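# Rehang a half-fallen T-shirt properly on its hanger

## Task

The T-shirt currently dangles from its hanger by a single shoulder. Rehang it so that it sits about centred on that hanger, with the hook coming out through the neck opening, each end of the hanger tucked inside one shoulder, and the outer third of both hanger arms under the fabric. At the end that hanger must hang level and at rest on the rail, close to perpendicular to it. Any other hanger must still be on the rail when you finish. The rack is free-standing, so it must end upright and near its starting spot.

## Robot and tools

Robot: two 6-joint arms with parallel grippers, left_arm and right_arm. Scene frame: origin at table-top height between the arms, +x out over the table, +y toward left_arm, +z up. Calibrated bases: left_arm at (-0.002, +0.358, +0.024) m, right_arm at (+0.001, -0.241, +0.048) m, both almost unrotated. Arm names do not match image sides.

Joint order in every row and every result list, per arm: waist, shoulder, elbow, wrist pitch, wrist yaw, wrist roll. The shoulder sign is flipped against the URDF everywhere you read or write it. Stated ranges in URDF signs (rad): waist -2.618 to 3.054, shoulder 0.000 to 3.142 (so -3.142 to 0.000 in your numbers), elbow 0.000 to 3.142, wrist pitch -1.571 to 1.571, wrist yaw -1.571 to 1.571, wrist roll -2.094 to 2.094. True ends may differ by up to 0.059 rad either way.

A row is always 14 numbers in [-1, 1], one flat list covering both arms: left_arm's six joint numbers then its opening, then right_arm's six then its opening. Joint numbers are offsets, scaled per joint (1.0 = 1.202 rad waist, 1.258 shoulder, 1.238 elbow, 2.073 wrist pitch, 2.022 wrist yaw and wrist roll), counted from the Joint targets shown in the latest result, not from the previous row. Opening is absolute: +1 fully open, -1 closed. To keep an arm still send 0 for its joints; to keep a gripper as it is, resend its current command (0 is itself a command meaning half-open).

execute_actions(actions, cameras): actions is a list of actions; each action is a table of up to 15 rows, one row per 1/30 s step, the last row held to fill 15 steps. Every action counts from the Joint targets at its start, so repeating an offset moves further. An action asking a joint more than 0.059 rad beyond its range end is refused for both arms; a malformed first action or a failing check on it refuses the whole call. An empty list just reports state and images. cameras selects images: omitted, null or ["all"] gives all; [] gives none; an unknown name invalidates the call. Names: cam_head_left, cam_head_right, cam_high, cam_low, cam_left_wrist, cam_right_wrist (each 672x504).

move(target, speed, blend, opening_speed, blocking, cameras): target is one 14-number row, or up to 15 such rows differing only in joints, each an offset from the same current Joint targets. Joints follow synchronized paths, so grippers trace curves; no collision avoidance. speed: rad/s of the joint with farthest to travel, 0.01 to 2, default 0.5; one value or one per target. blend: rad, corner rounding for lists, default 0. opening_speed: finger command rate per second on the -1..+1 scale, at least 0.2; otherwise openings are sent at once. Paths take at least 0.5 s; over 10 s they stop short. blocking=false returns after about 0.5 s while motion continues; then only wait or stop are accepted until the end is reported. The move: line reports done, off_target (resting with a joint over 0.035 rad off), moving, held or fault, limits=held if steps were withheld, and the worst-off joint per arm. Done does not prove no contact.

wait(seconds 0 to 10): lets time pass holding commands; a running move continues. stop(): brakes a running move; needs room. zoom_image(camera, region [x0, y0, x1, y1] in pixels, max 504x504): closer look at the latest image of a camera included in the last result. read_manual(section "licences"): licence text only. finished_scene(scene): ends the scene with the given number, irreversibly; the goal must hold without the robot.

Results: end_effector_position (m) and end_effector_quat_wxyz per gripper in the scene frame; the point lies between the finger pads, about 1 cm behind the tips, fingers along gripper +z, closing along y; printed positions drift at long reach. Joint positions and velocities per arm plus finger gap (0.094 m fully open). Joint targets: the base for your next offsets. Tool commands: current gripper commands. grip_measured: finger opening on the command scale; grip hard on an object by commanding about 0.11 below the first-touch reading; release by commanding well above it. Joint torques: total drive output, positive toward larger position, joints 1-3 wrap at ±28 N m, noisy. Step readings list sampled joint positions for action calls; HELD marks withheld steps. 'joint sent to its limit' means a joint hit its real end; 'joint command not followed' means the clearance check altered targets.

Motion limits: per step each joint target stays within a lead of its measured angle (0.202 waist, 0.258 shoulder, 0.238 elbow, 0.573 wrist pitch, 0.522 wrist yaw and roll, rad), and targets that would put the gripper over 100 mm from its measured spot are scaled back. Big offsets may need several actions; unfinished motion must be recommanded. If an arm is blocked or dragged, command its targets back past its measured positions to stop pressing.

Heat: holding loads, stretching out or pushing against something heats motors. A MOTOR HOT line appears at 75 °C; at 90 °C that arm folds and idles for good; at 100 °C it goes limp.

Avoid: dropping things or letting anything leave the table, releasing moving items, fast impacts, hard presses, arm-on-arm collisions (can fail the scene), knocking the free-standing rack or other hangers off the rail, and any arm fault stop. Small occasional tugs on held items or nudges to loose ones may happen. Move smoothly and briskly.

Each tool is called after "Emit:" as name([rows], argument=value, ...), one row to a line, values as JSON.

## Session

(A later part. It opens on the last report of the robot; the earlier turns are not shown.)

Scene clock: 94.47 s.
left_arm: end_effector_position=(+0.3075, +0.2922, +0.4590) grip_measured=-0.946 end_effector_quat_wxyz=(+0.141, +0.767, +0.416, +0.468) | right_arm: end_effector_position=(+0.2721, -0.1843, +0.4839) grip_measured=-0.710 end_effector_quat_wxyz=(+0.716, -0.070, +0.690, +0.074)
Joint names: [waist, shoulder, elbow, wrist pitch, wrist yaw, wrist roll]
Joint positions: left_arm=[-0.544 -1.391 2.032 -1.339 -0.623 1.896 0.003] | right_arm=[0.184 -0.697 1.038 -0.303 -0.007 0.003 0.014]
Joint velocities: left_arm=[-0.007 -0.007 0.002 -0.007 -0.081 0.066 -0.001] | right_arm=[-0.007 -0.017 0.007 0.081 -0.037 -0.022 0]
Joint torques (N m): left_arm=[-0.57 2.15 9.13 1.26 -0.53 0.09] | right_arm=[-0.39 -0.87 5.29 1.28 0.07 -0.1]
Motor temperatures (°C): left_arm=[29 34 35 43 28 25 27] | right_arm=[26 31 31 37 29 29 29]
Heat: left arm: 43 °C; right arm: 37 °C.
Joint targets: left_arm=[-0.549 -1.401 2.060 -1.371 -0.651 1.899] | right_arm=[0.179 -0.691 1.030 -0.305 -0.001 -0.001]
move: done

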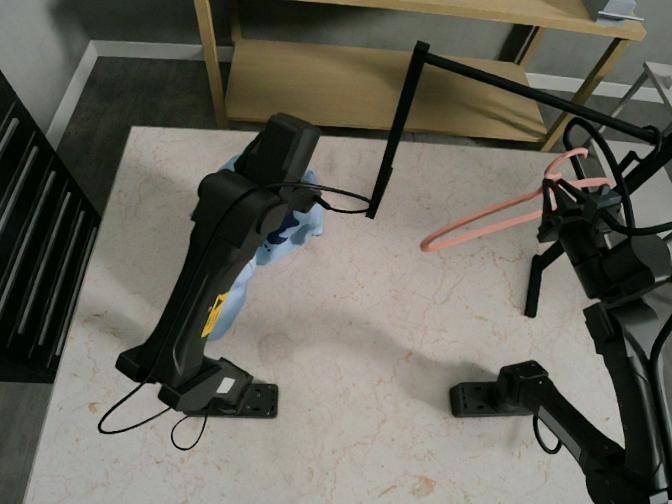

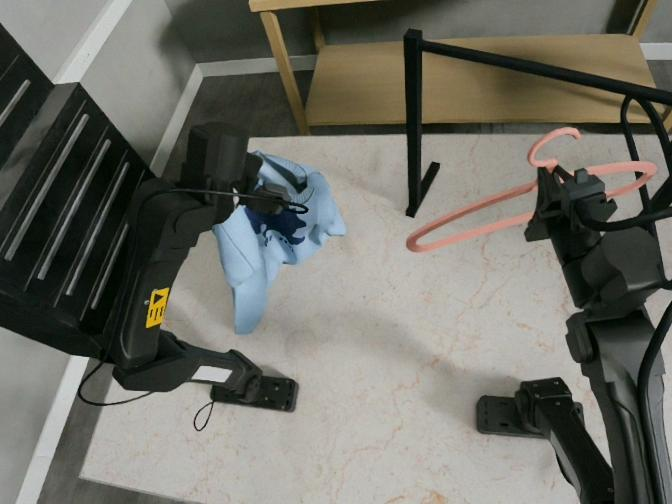

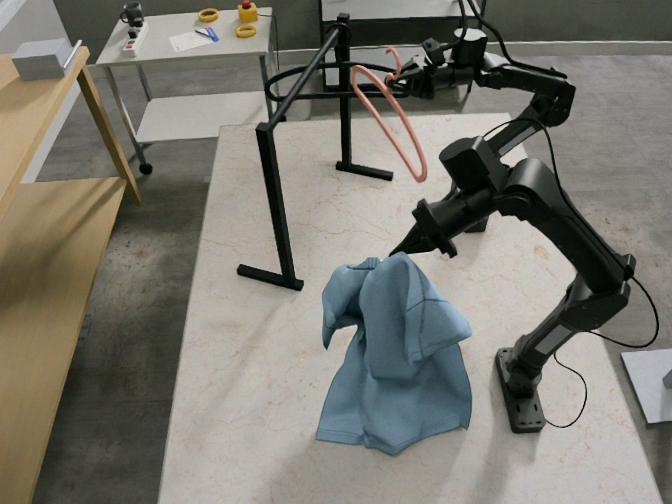

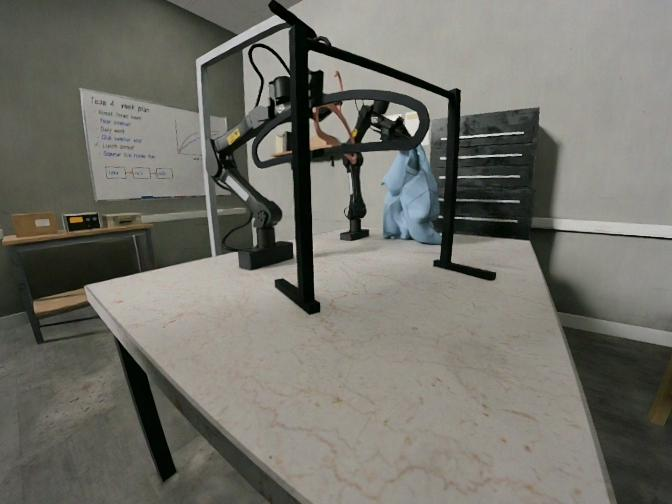

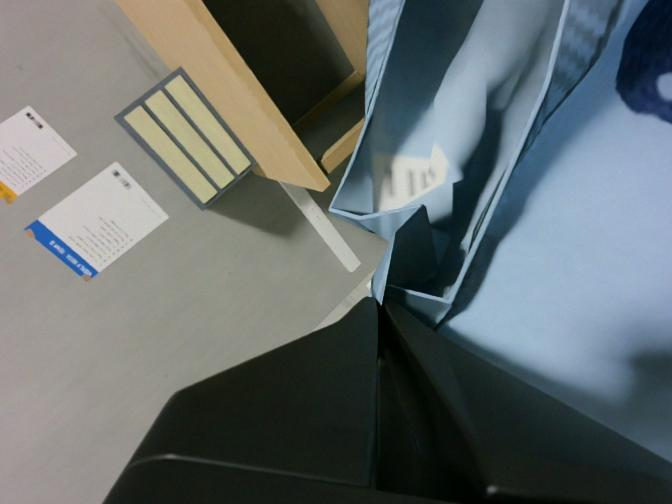

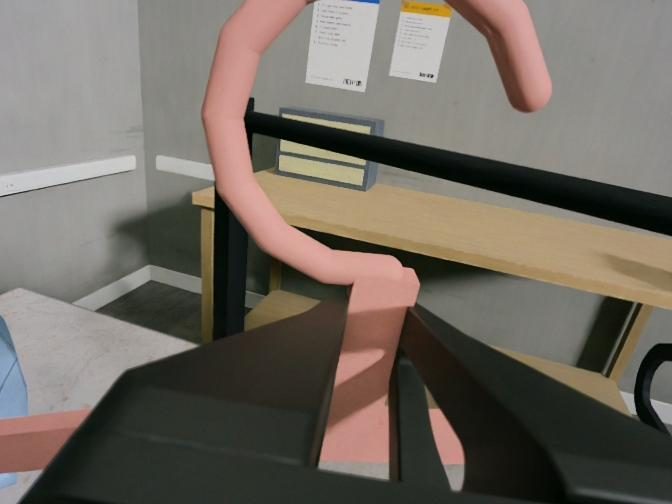

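Emit:
move(target=[0,0,0,0,0,-0.84,-0.95,0,0,0,0,0,0,-1], speed=0.9, cameras=[])

Emit:
move(target=[-0.3,-0.007,0.008,-0.004,0.174,-0.84,-0.95,-0.032,-0.407,-0.057,0.277,-0.356,0,-1], speed=0.7)

Emit:
zoom_image(camera="cam_head_right", region=[180, 100, 480, 400])

Scene clock: 99.83 s.
left_arm: end_effector_position=(+0.3071, +0.2927, +0.4586) grip_measured=-0.946 end_effector_quat_wxyz=(+0.441, +0.202, +0.849, +0.209) | right_arm: end_effector_position=(+0.2720, -0.1840, +0.4839) grip_measured=-0.710 end_effector_quat_wxyz=(+0.716, -0.070, +0.690, +0.075)
Joint names: [waist, shoulder, elbow, wrist pitch, wrist yaw, wrist roll]
Joint positions: left_arm=[-0.544 -1.391 2.032 -1.342 -0.625 0.216 0.003] | right_arm=[0.184 -0.697 1.038 -0.303 -0.009 0.003 0.014]
Joint velocities: left_arm=[-0.007 0.012 -0.012 0.007 0.007 0.007 0] | right_arm=[-0.007 -0.012 0.007 0.022 0.037 -0.007 0]
Joint torques (N m): left_arm=[-0.54 2.29 8.98 1.3 -0.53 -0.11] | right_arm=[-0.38 -0.88 5.26 1.26 0.08 -0.1]
Motor temperatures (°C): left_arm=[29 34 35 42 28 25 27] | right_arm=[26 31 31 37 29 29 29]
Heat: left arm: 42 °C; right arm: 37 °C.
Joint targets: left_arm=[-0.549 -1.401 2.060 -1.371 -0.651 0.201] | right_arm=[0.179 -0.691 1.030 -0.305 -0.001 -0.001]
move: done
No camera images: "cameras" was empty.

Scene clock: 103.10 s.
left_arm: end_effector_position=(+0.2361, +0.1397, +0.4424) grip_measured=-0.946 end_effector_quat_wxyz=(+0.276, -0.319, +0.841, -0.339) | right_arm: end_effector_position=(+0.3604, -0.0642, +0.4079) grip_measured=-0.710 end_effector_quat_wxyz=(+0.631, -0.294, +0.652, +0.301)
Joint names: [waist, shoulder, elbow, wrist pitch, wrist yaw, wrist roll]
Joint positions: left_arm=[-0.905 -1.399 2.042 -1.346 -0.299 -1.495 0.003] | right_arm=[0.146 -1.204 0.967 0.206 -0.71 0.003 0.014]
Joint velocities: left_arm=[0.022 -0.002 -0.002 -0.007 -0.037 -0.051 0] | right_arm=[-0.017 -0.012 0.002 -0.007 -0.022 0.007 -0.001]
Joint torques (N m): left_arm=[-0.46 2.33 9.07 1.29 -0.09 -0.05] | right_arm=[-0.44 3.75 6.15 1.75 -0.07 -0.1]
Motor temperatures (°C): left_arm=[29 34 35 41 28 25 27] | right_arm=[26 31 31 38 29 29 29]
Heat: left arm: 41 °C; right arm: 38 °C.
Joint targets: left_arm=[-0.910 -1.409 2.070 -1.379 -0.299 -1.498] | right_arm=[0.141 -1.203 0.959 0.269 -0.721 -0.001]
move: off_target (right_arm); right_arm: the wrist pitch is farthest, 0.063 rad from its target

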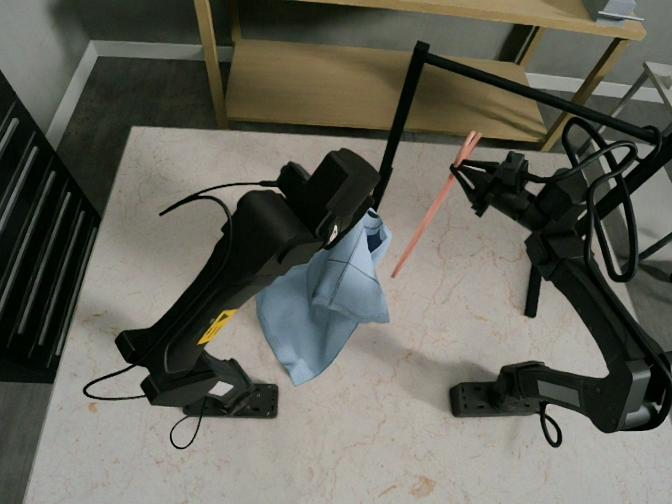

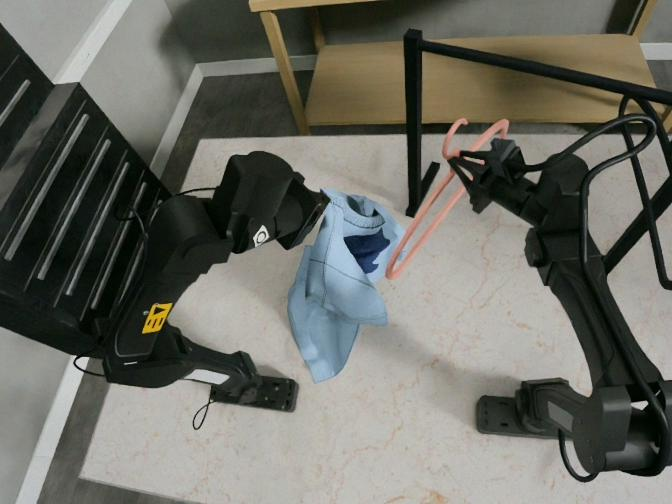

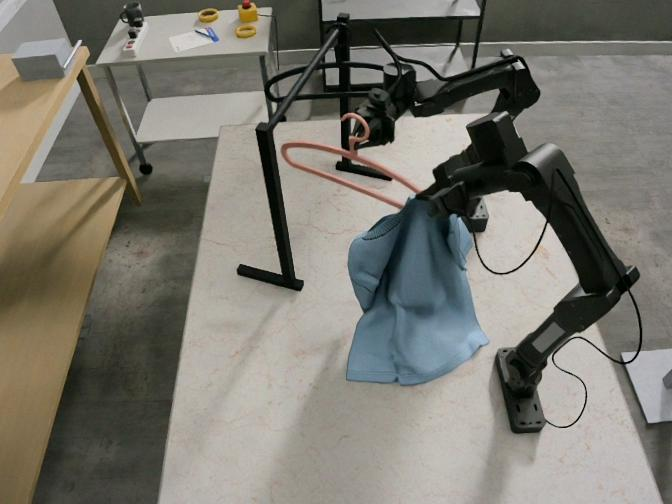

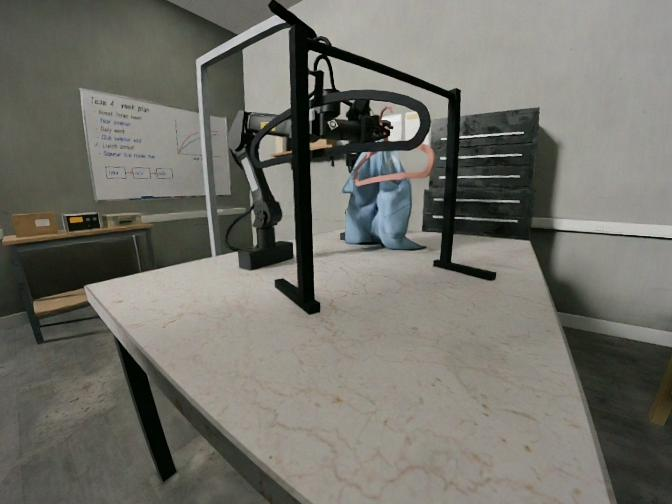

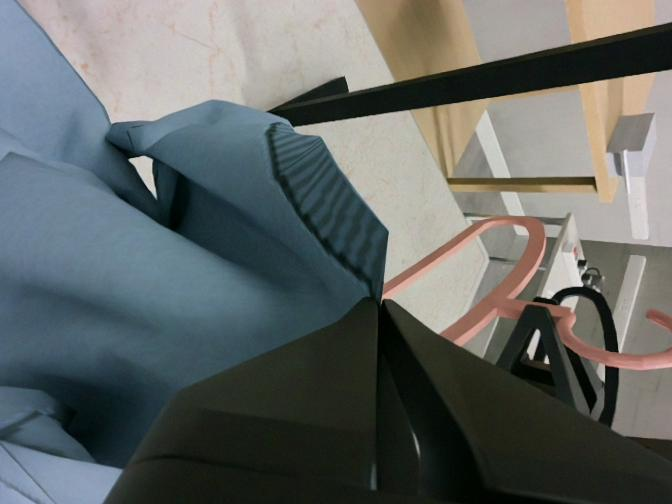

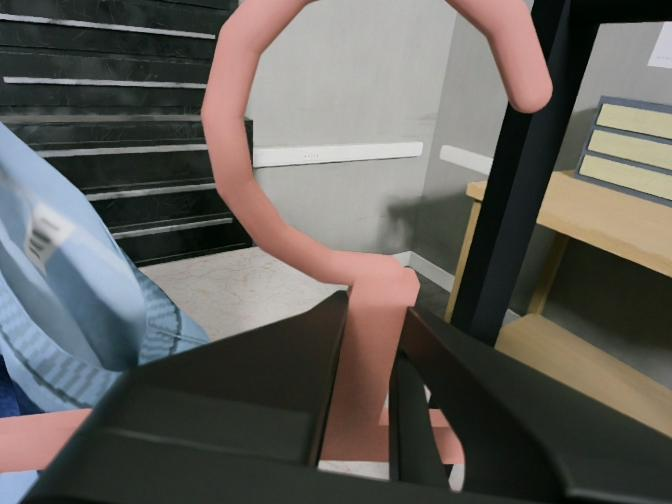

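Scaled by 1.680 from the camera's 672x504 image, which has a finer 960x720 frame.

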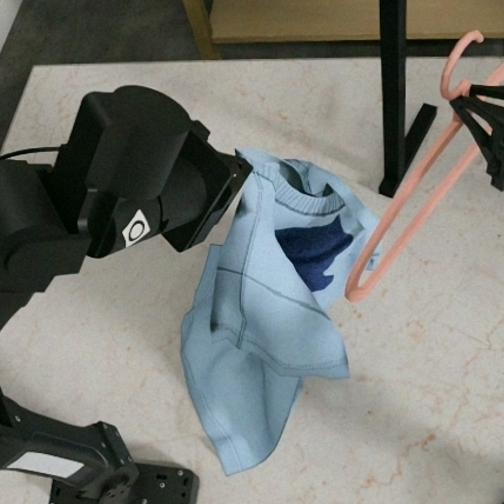

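Emit:
move([
  [0,0,0,0,0,0,-0.95,0,0,0,0,0,0.396,-1],
  [0,0,0,0,0,0,-0.95,0.292,-0.254,0.69,-0.255,0.174,0.866,-1],
], speed=0.6)

Emit:
zoom_image(camera="cam_head_right", region=[220, 80, 470, 330])

Emit:
zoom_image(camera="cam_high", region=[300, 80, 550, 330])

Scene clock: 108.67 s.
left_arm: end_effector_position=(+0.2358, +0.1396, +0.4421) grip_measured=-0.946 end_effector_quat_wxyz=(+0.275, -0.320, +0.841, -0.339) | right_arm: end_effector_position=(+0.3772, +0.0404, +0.5483) grip_measured=-0.712 end_effector_quat_wxyz=(+0.186, +0.297, +0.643, +0.681)
Joint names: [waist, shoulder, elbow, wrist pitch, wrist yaw, wrist roll]
Joint positions: left_arm=[-0.905 -1.399 2.042 -1.348 -0.298 -1.497 0.003] | right_arm=[0.489 -1.518 1.768 -0.254 -0.369 1.736 0.014]
Joint velocities: left_arm=[-0.012 0.007 -0.002 -0.022 -0.066 0.037 0] | right_arm=[0.002 -0.007 -0.002 -0.081 -0.051 -0.007 0.001]
Joint torques (N m): left_arm=[-0.35 2.04 9.2 1.34 -0.13 -0.05] | right_arm=[0.17 5.65 9.43 1.23 0.07 0.1]
Motor temperatures (°C): left_arm=[29 33 35 41 28 25 27] | right_arm=[26 31 32 38 29 29 30]
Heat: left arm: 41 °C; right arm: 38 °C.
Joint targets: left_arm=[-0.910 -1.409 2.070 -1.379 -0.299 -1.498] | right_arm=[0.492 -1.522 1.814 -0.259 -0.369 1.751]
move: off_target (right_arm); right_arm: the elbow is farthest, 0.045 rad from its target

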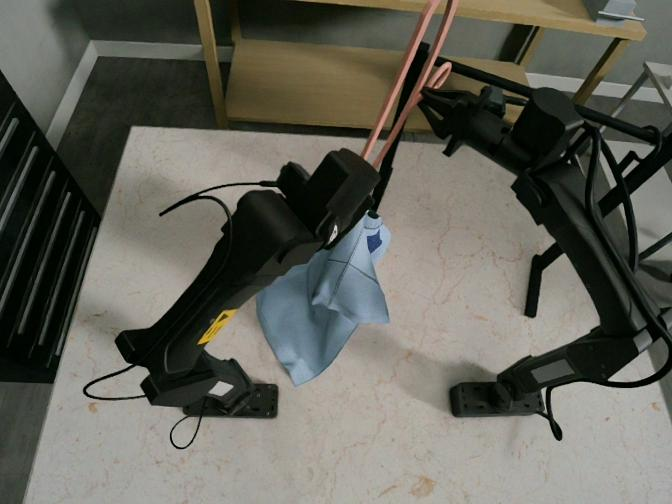

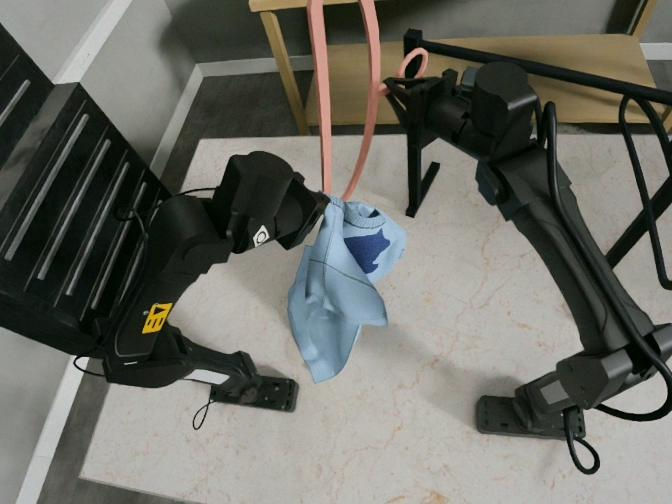

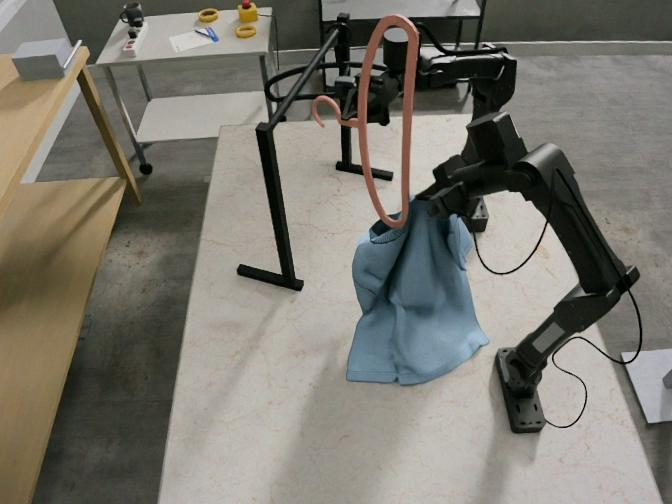

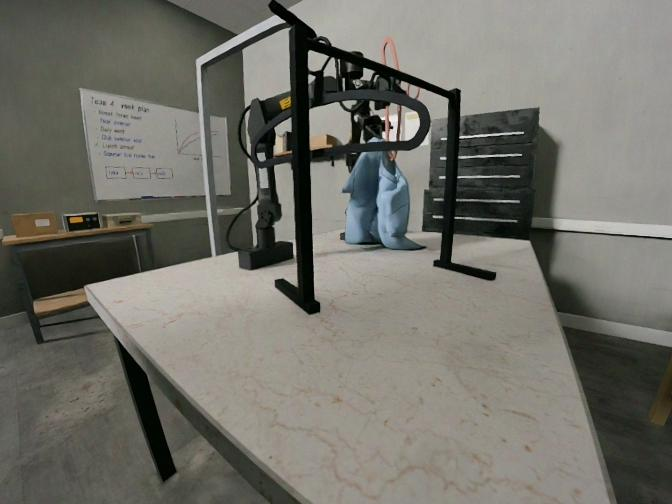

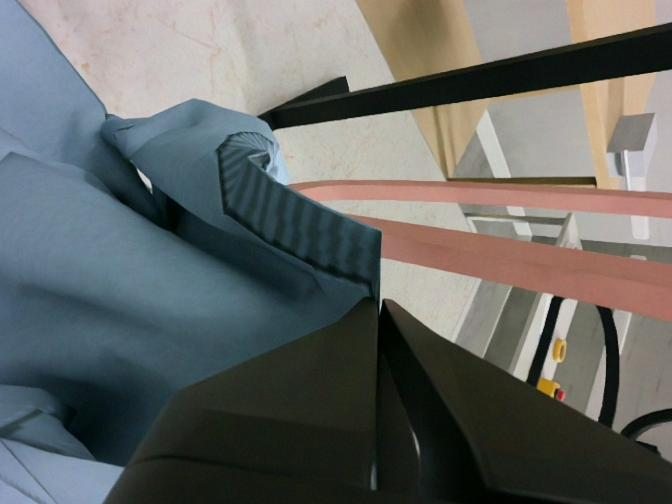

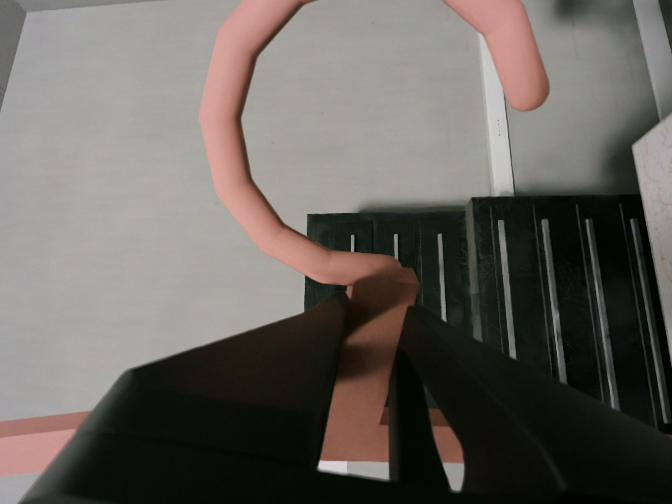

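Scaled by 2.016 from the camera's 672x504 image, which has a finer 960x720 frame.

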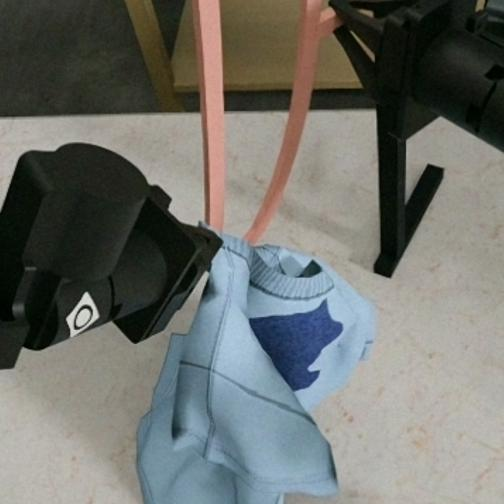

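Scaled by 2.016 from the camera's 672x504 image, which has a finer 960x720 frame.

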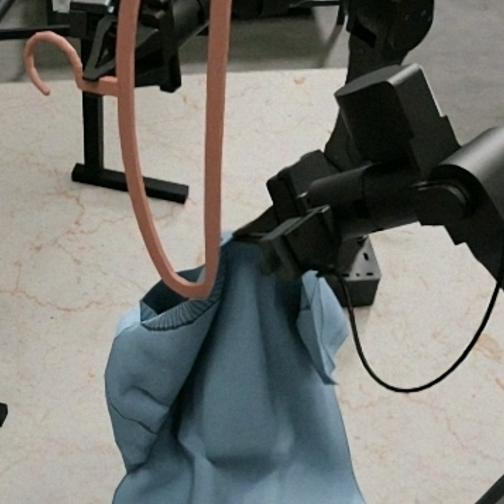

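Emit:
move(target=[0,0,0,0,0,0,-0.95,-0.056,0.031,0.166,-0.111,-0.033,0,-1], speed=0.3, cameras=["cam_head_right","cam_high","cam_right_wrist","cam_head_left"])

Emit:
zoom_image(camera="cam_head_right", region=[220, 80, 470, 330])

Emit:
zoom_image(camera="cam_high", region=[300, 80, 550, 330])

Scene clock: 110.53 s.
left_arm: end_effector_position=(+0.2345, +0.1396, +0.4408) grip_measured=-0.946 end_effector_quat_wxyz=(+0.272, -0.318, +0.843, -0.337) | right_arm: end_effector_position=(+0.3608, +0.0084, +0.5906) grip_measured=-0.712 end_effector_quat_wxyz=(+0.191, +0.306, +0.642, +0.677)
Joint names: [waist, shoulder, elbow, wrist pitch, wrist yaw, wrist roll]
Joint positions: left_arm=[-0.906 -1.399 2.042 -1.354 -0.293 -1.497 0.003] | right_arm=[0.427 -1.516 1.979 -0.475 -0.41 1.736 0.014]
Joint velocities: left_arm=[-0.012 -0.007 0.002 0.022 0.051 0.022 0] | right_arm=[-0.002 0.007 -0.012 0.022 -0.081 -0.022 0]
Joint torques (N m): left_arm=[-0.21 2.24 9.09 1.37 -0.14 -0.04] | right_arm=[-0.23 8.18 8.4 1.15 -0.21 0.08]
Motor temperatures (°C): left_arm=[29 33 35 41 28 25 27] | right_arm=[26 31 32 38 29 29 30]
Heat: left arm: 41 °C; right arm: 38 °C.
Joint targets: left_arm=[-0.910 -1.409 2.070 -1.379 -0.299 -1.498] | right_arm=[0.424 -1.483 2.019 -0.489 -0.436 1.751]
move: off_target (right_arm); right_arm: the elbow is farthest, 0.041 rad from its target
Images, in order (width x height): cam_head_left 672x504, cam_head_right 672x504, cam_high 672x504, cam_right_wrist 672x504.

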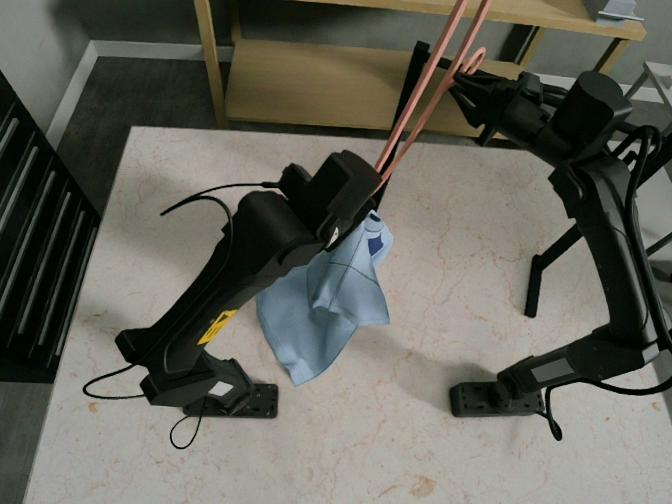

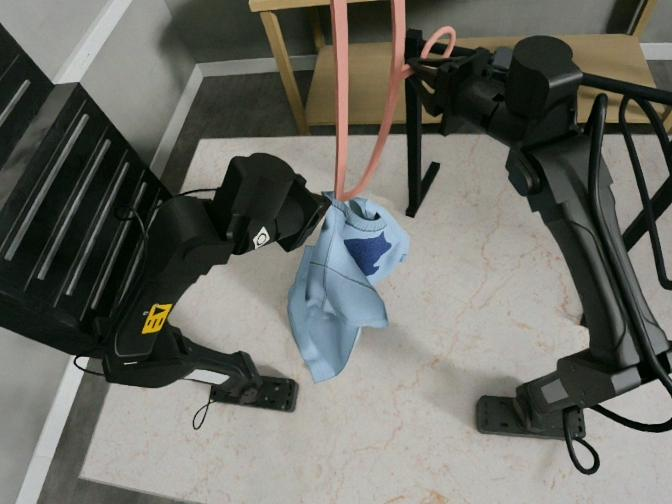

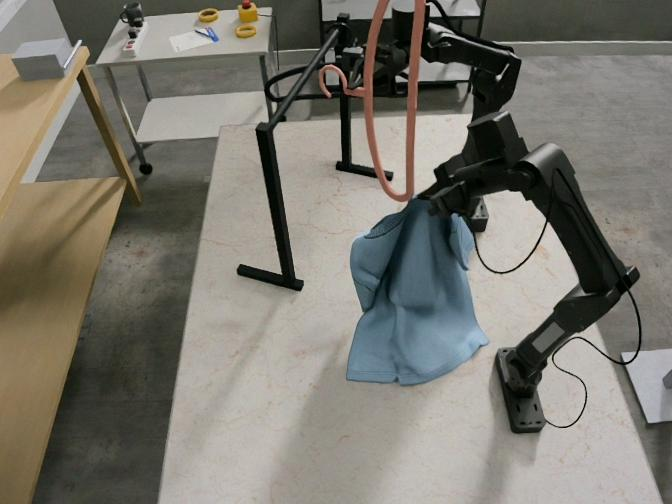

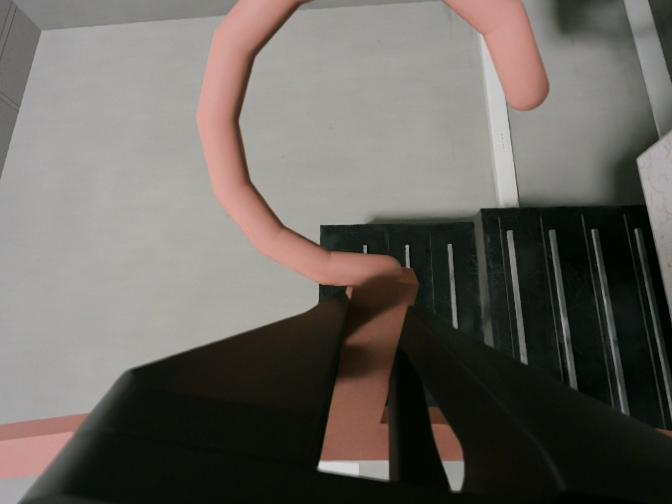

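Scaled by 2.016 from the camera's 672x504 image, which has a finer 960x720 frame.

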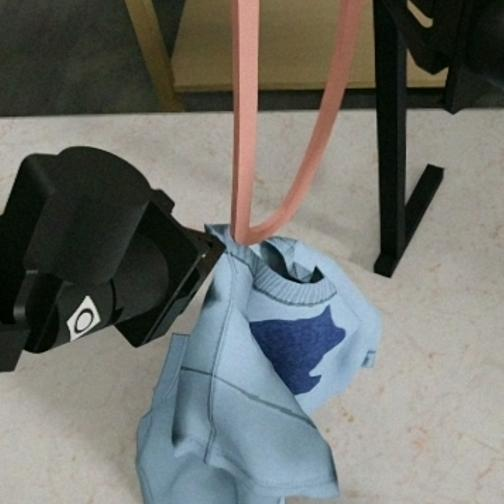

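Scaled by 2.016 from the camera's 672x504 image, which has a finer 960x720 frame.

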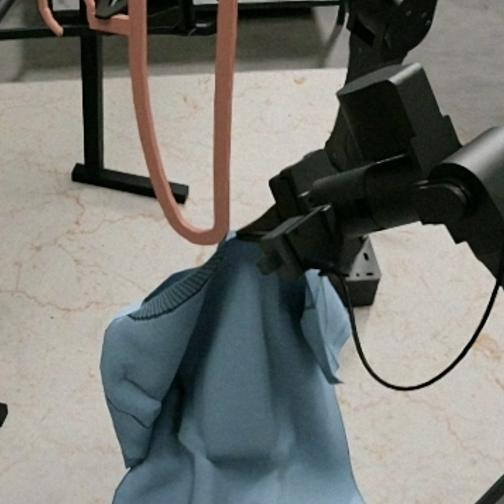

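Emit:
move(target=[0,0.094,-0.059,-0.022,0,0,-0.95,0,0,0,0,0,0,-1], speed=0.2, cameras=["cam_head_right","cam_high","cam_left_wrist","cam_head_left"])

Emit:
zoom_image(camera="cam_head_right", region=[220, 80, 470, 330])

Emit:
zoom_image(camera="cam_high", region=[300, 80, 550, 330])

Scene clock: 112.73 s.
left_arm: end_effector_position=(+0.2134, +0.1668, +0.4521) grip_measured=-0.946 end_effector_quat_wxyz=(+0.276, -0.319, +0.836, -0.352) | right_arm: end_effector_position=(+0.3589, +0.0100, +0.5885) grip_measured=-0.712 end_effector_quat_wxyz=(+0.184, +0.305, +0.645, +0.676)
Joint names: [waist, shoulder, elbow, wrist pitch, wrist yaw, wrist roll]
Joint positions: left_arm=[-0.906 -1.299 2.013 -1.391 -0.293 -1.497 0.003] | right_arm=[0.427 -1.516 1.979 -0.484 -0.424 1.738 0.014]
Joint velocities: left_arm=[0.002 -0.002 -0.012 -0.081 -0.022 0.081 0] | right_arm=[-0.007 -0.007 -0.017 0.007 0.037 0.022 0]
Joint torques (N m): left_arm=[-0.54 2.48 4.7 1.36 -0.15 -0.06] | right_arm=[-0.21 8.2 8.39 1.22 -0.06 0.07]
Motor temperatures (°C): left_arm=[29 33 35 41 28 25 27] | right_arm=[26 31 32 38 29 29 30]
Heat: left arm: 41 °C; right arm: 38 °C.
Joint targets: left_arm=[-0.910 -1.291 1.997 -1.425 -0.299 -1.498] | right_arm=[0.424 -1.483 2.019 -0.489 -0.436 1.751]
move: off_target (right_arm); right_arm: the elbow is farthest, 0.040 rad from its target
Images, in order (width x height): cam_head_left 672x504, cam_head_right 672x504, cam_high 672x504, cam_left_wrist 672x504.

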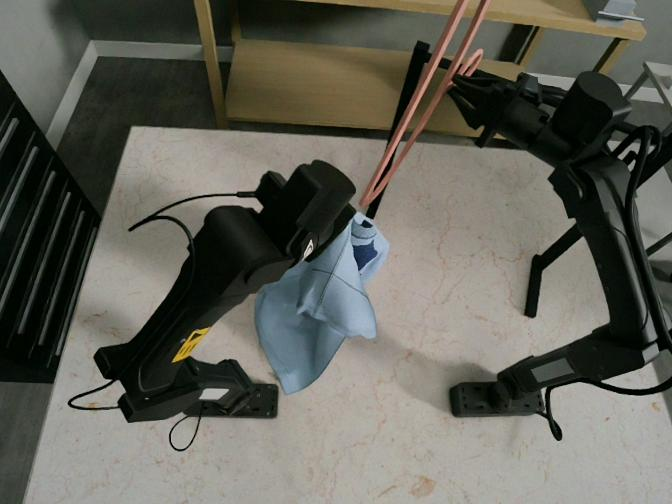

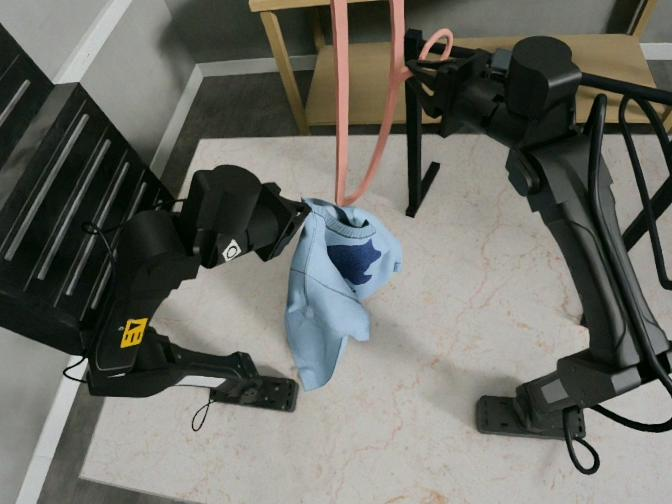

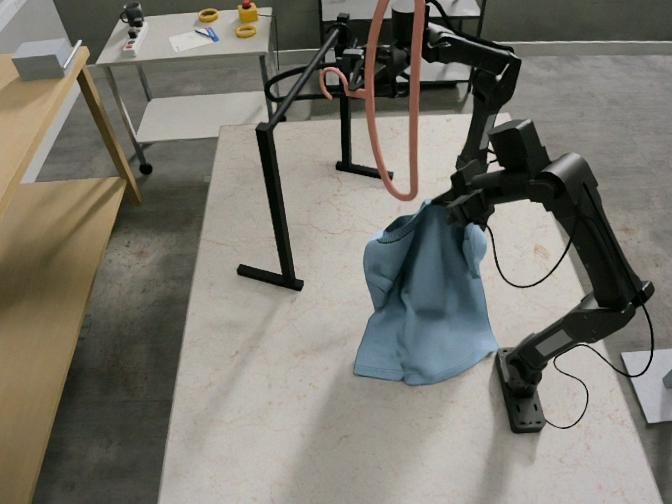

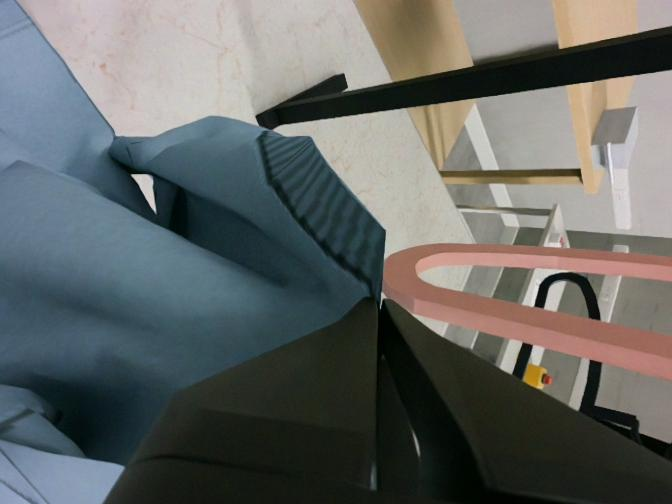

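Scaled by 2.016 from the camera's 672x504 image, which has a finer 960x720 frame.

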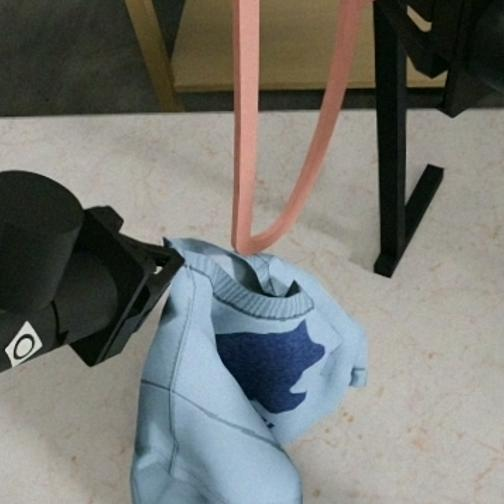

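Scaled by 2.016 from the camera's 672x504 image, which has a finer 960x720 frame.

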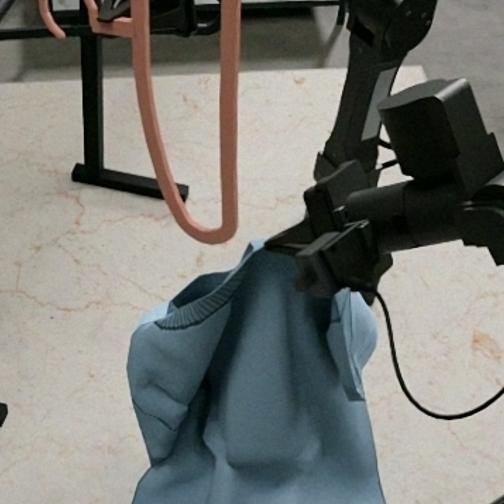

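Emit:
move(target=[0,0,0,0,0,0,-0.95,-0.018,0.13,-0.262,0.08,-0.01,0,-1], speed=0.3, cameras=["cam_head_right","cam_high","cam_left_wrist"])

Emit:
zoom_image(camera="cam_head_right", region=[220, 80, 470, 330])

Emit:
zoom_image(camera="cam_high", region=[300, 80, 550, 330])

Scene clock: 114.87 s.
left_arm: end_effector_position=(+0.2132, +0.1670, +0.4518) grip_measured=-0.946 end_effector_quat_wxyz=(+0.276, -0.319, +0.836, -0.351) | right_arm: end_effector_position=(+0.3371, -0.0050, +0.5555) grip_measured=-0.712 end_effector_quat_wxyz=(+0.178, +0.310, +0.650, +0.670)
Joint names: [waist, shoulder, elbow, wrist pitch, wrist yaw, wrist roll]
Joint positions: left_arm=[-0.906 -1.299 2.013 -1.392 -0.293 -1.497 0.003] | right_arm=[0.408 -1.352 1.704 -0.394 -0.444 1.738 0.014]
Joint velocities: left_arm=[0.017 0.007 -0.002 0.007 -0.051 0.022 0] | right_arm=[-0.007 -0.002 0.002 -0.022 -0.007 -0.022 -0.001]
Joint torques (N m): left_arm=[-0.24 2.54 4.41 1.37 -0.14 0] | right_arm=[-0.46 7.02 5.14 1.88 -0.07 0.07]
Motor temperatures (°C): left_arm=[29 33 35 40 28 25 27] | right_arm=[26 31 32 38 29 29 30]
Heat: left arm: 40 °C; right arm: 38 °C.
Joint targets: left_arm=[-0.910 -1.291 1.997 -1.425 -0.299 -1.498] | right_arm=[0.402 -1.320 1.695 -0.323 -0.456 1.751]
move: off_target (right_arm); right_arm: the wrist pitch is farthest, 0.070 rad from its target
Images, in order (width x height): cam_head_right 672x504, cam_high 672x504, cam_left_wrist 672x504.

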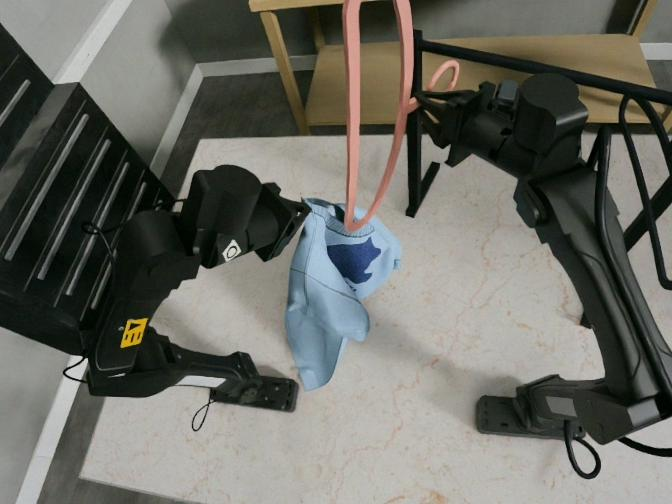

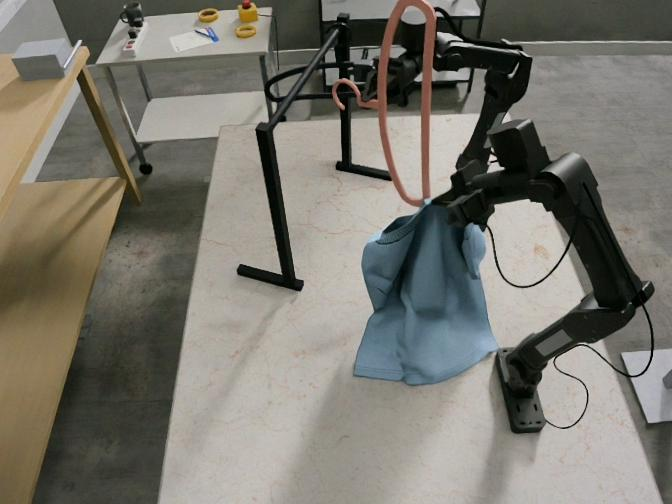

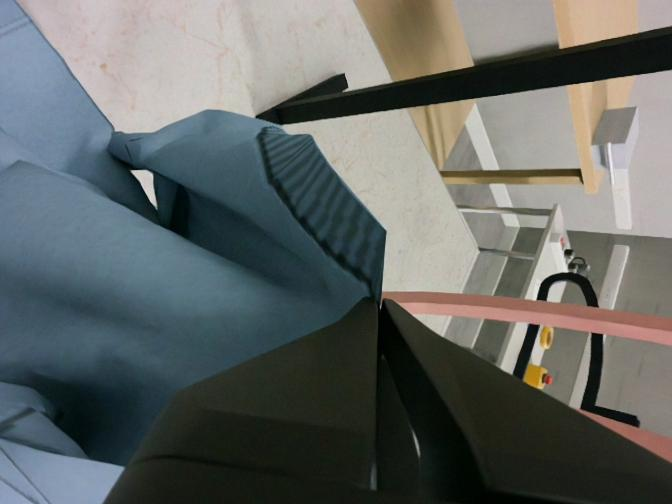

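Scaled by 2.016 from the camera's 672x504 image, which has a finer 960x720 frame.

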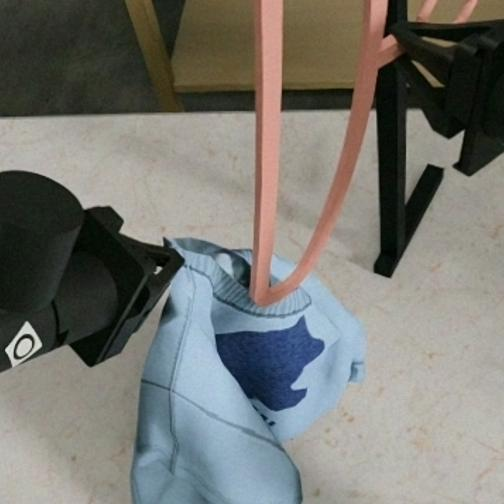

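Scaled by 2.016 from the camera's 672x504 image, which has a finer 960x720 frame.

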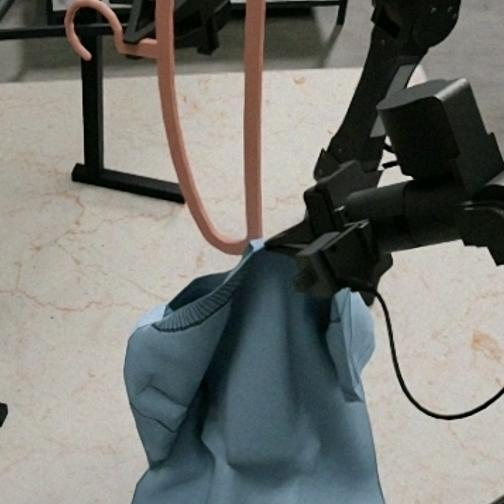

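Emit:
move(target=[0,0,0,0,0,0,-0.95,-0.074,-0.04,-0.109,0.103,-0.0465,0,-1], speed=0.2, cameras=["cam_head_right","cam_high","cam_left_wrist"])

Emit:
zoom_image(camera="cam_head_right", region=[220, 80, 470, 330])

Emit:
zoom_image(camera="cam_high", region=[300, 80, 550, 330])

Scene clock: 117.30 s.
left_arm: end_effector_position=(+0.2132, +0.1670, +0.4518) grip_measured=-0.946 end_effector_quat_wxyz=(+0.276, -0.319, +0.836, -0.351) | right_arm: end_effector_position=(+0.3661, -0.0158, +0.5364) grip_measured=-0.712 end_effector_quat_wxyz=(+0.188, +0.289, +0.639, +0.688)
Joint names: [waist, shoulder, elbow, wrist pitch, wrist yaw, wrist roll]
Joint positions: left_arm=[-0.906 -1.299 2.013 -1.392 -0.293 -1.497 0.003] | right_arm=[0.318 -1.37 1.567 -0.177 -0.549 1.738 0.014]
Joint velocities: left_arm=[-0.012 -0.002 -0.002 -0.066 0.022 -0.037 -0.001] | right_arm=[-0.002 0.012 -0.007 -0.066 -0.066 -0.007 0]
Joint torques (N m): left_arm=[-0.32 2.44 4.41 1.36 -0.07 -0.04] | right_arm=[-0.34 4.67 5.68 1.83 -0.04 0.06]
Motor temperatures (°C): left_arm=[29 33 35 40 28 25 27] | right_arm=[26 31 32 39 29 29 30]
Heat: left arm: 40 °C; right arm: 39 °C.
Joint targets: left_arm=[-0.910 -1.291 1.997 -1.425 -0.299 -1.498] | right_arm=[0.314 -1.370 1.560 -0.110 -0.550 1.751]
move: off_target (right_arm); right_arm: the wrist pitch is farthest, 0.068 rad from its target
Images, in order (width x height): cam_head_right 672x504, cam_high 672x504, cam_left_wrist 672x504.

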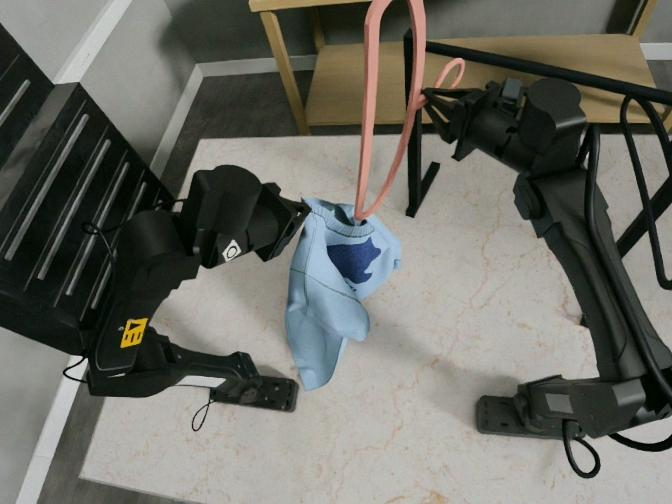

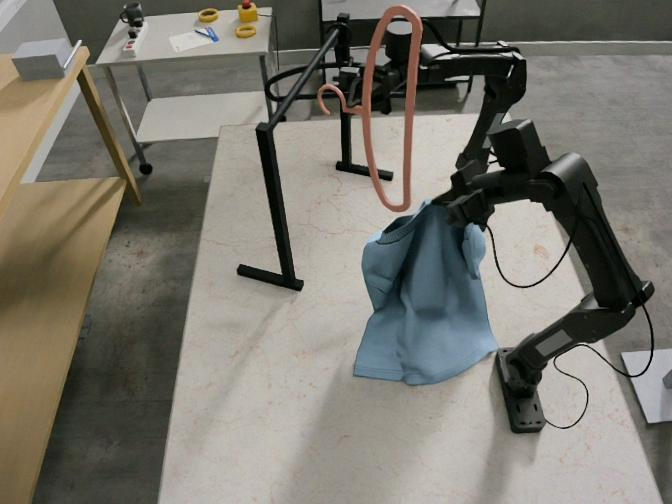

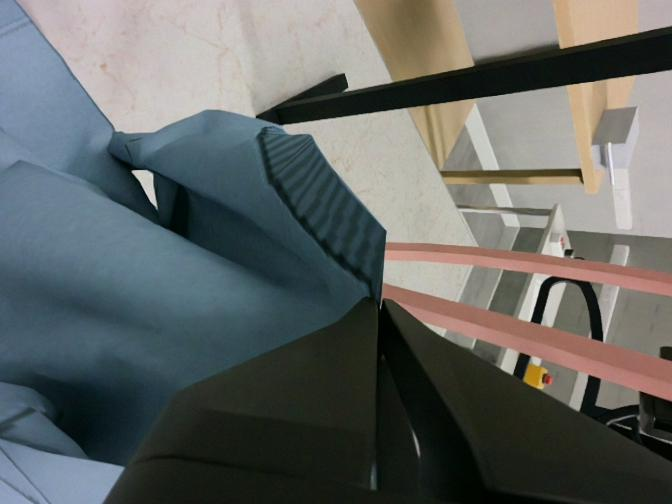

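Scaled by 2.016 from the camera's 672x504 image, which has a finer 960x720 frame.

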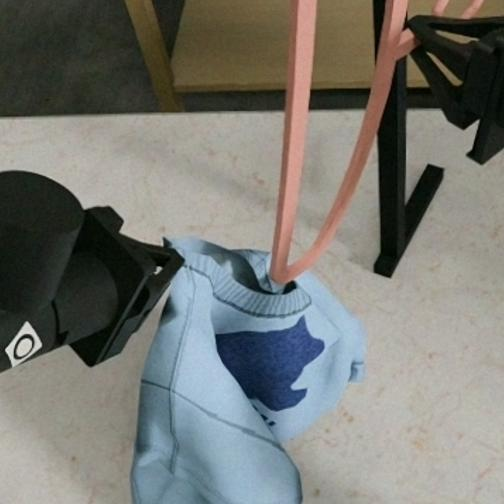

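Scaled by 2.016 from the camera's 672x504 image, which has a finer 960x720 frame.

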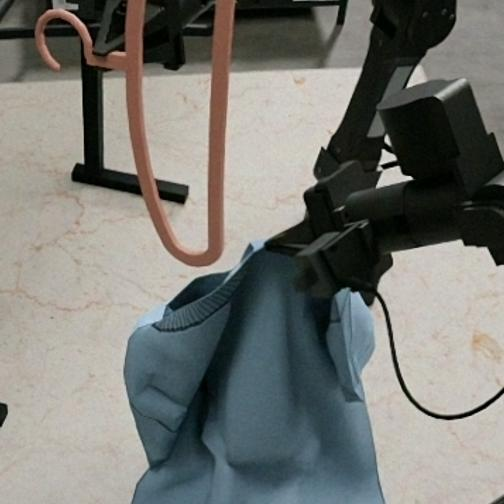

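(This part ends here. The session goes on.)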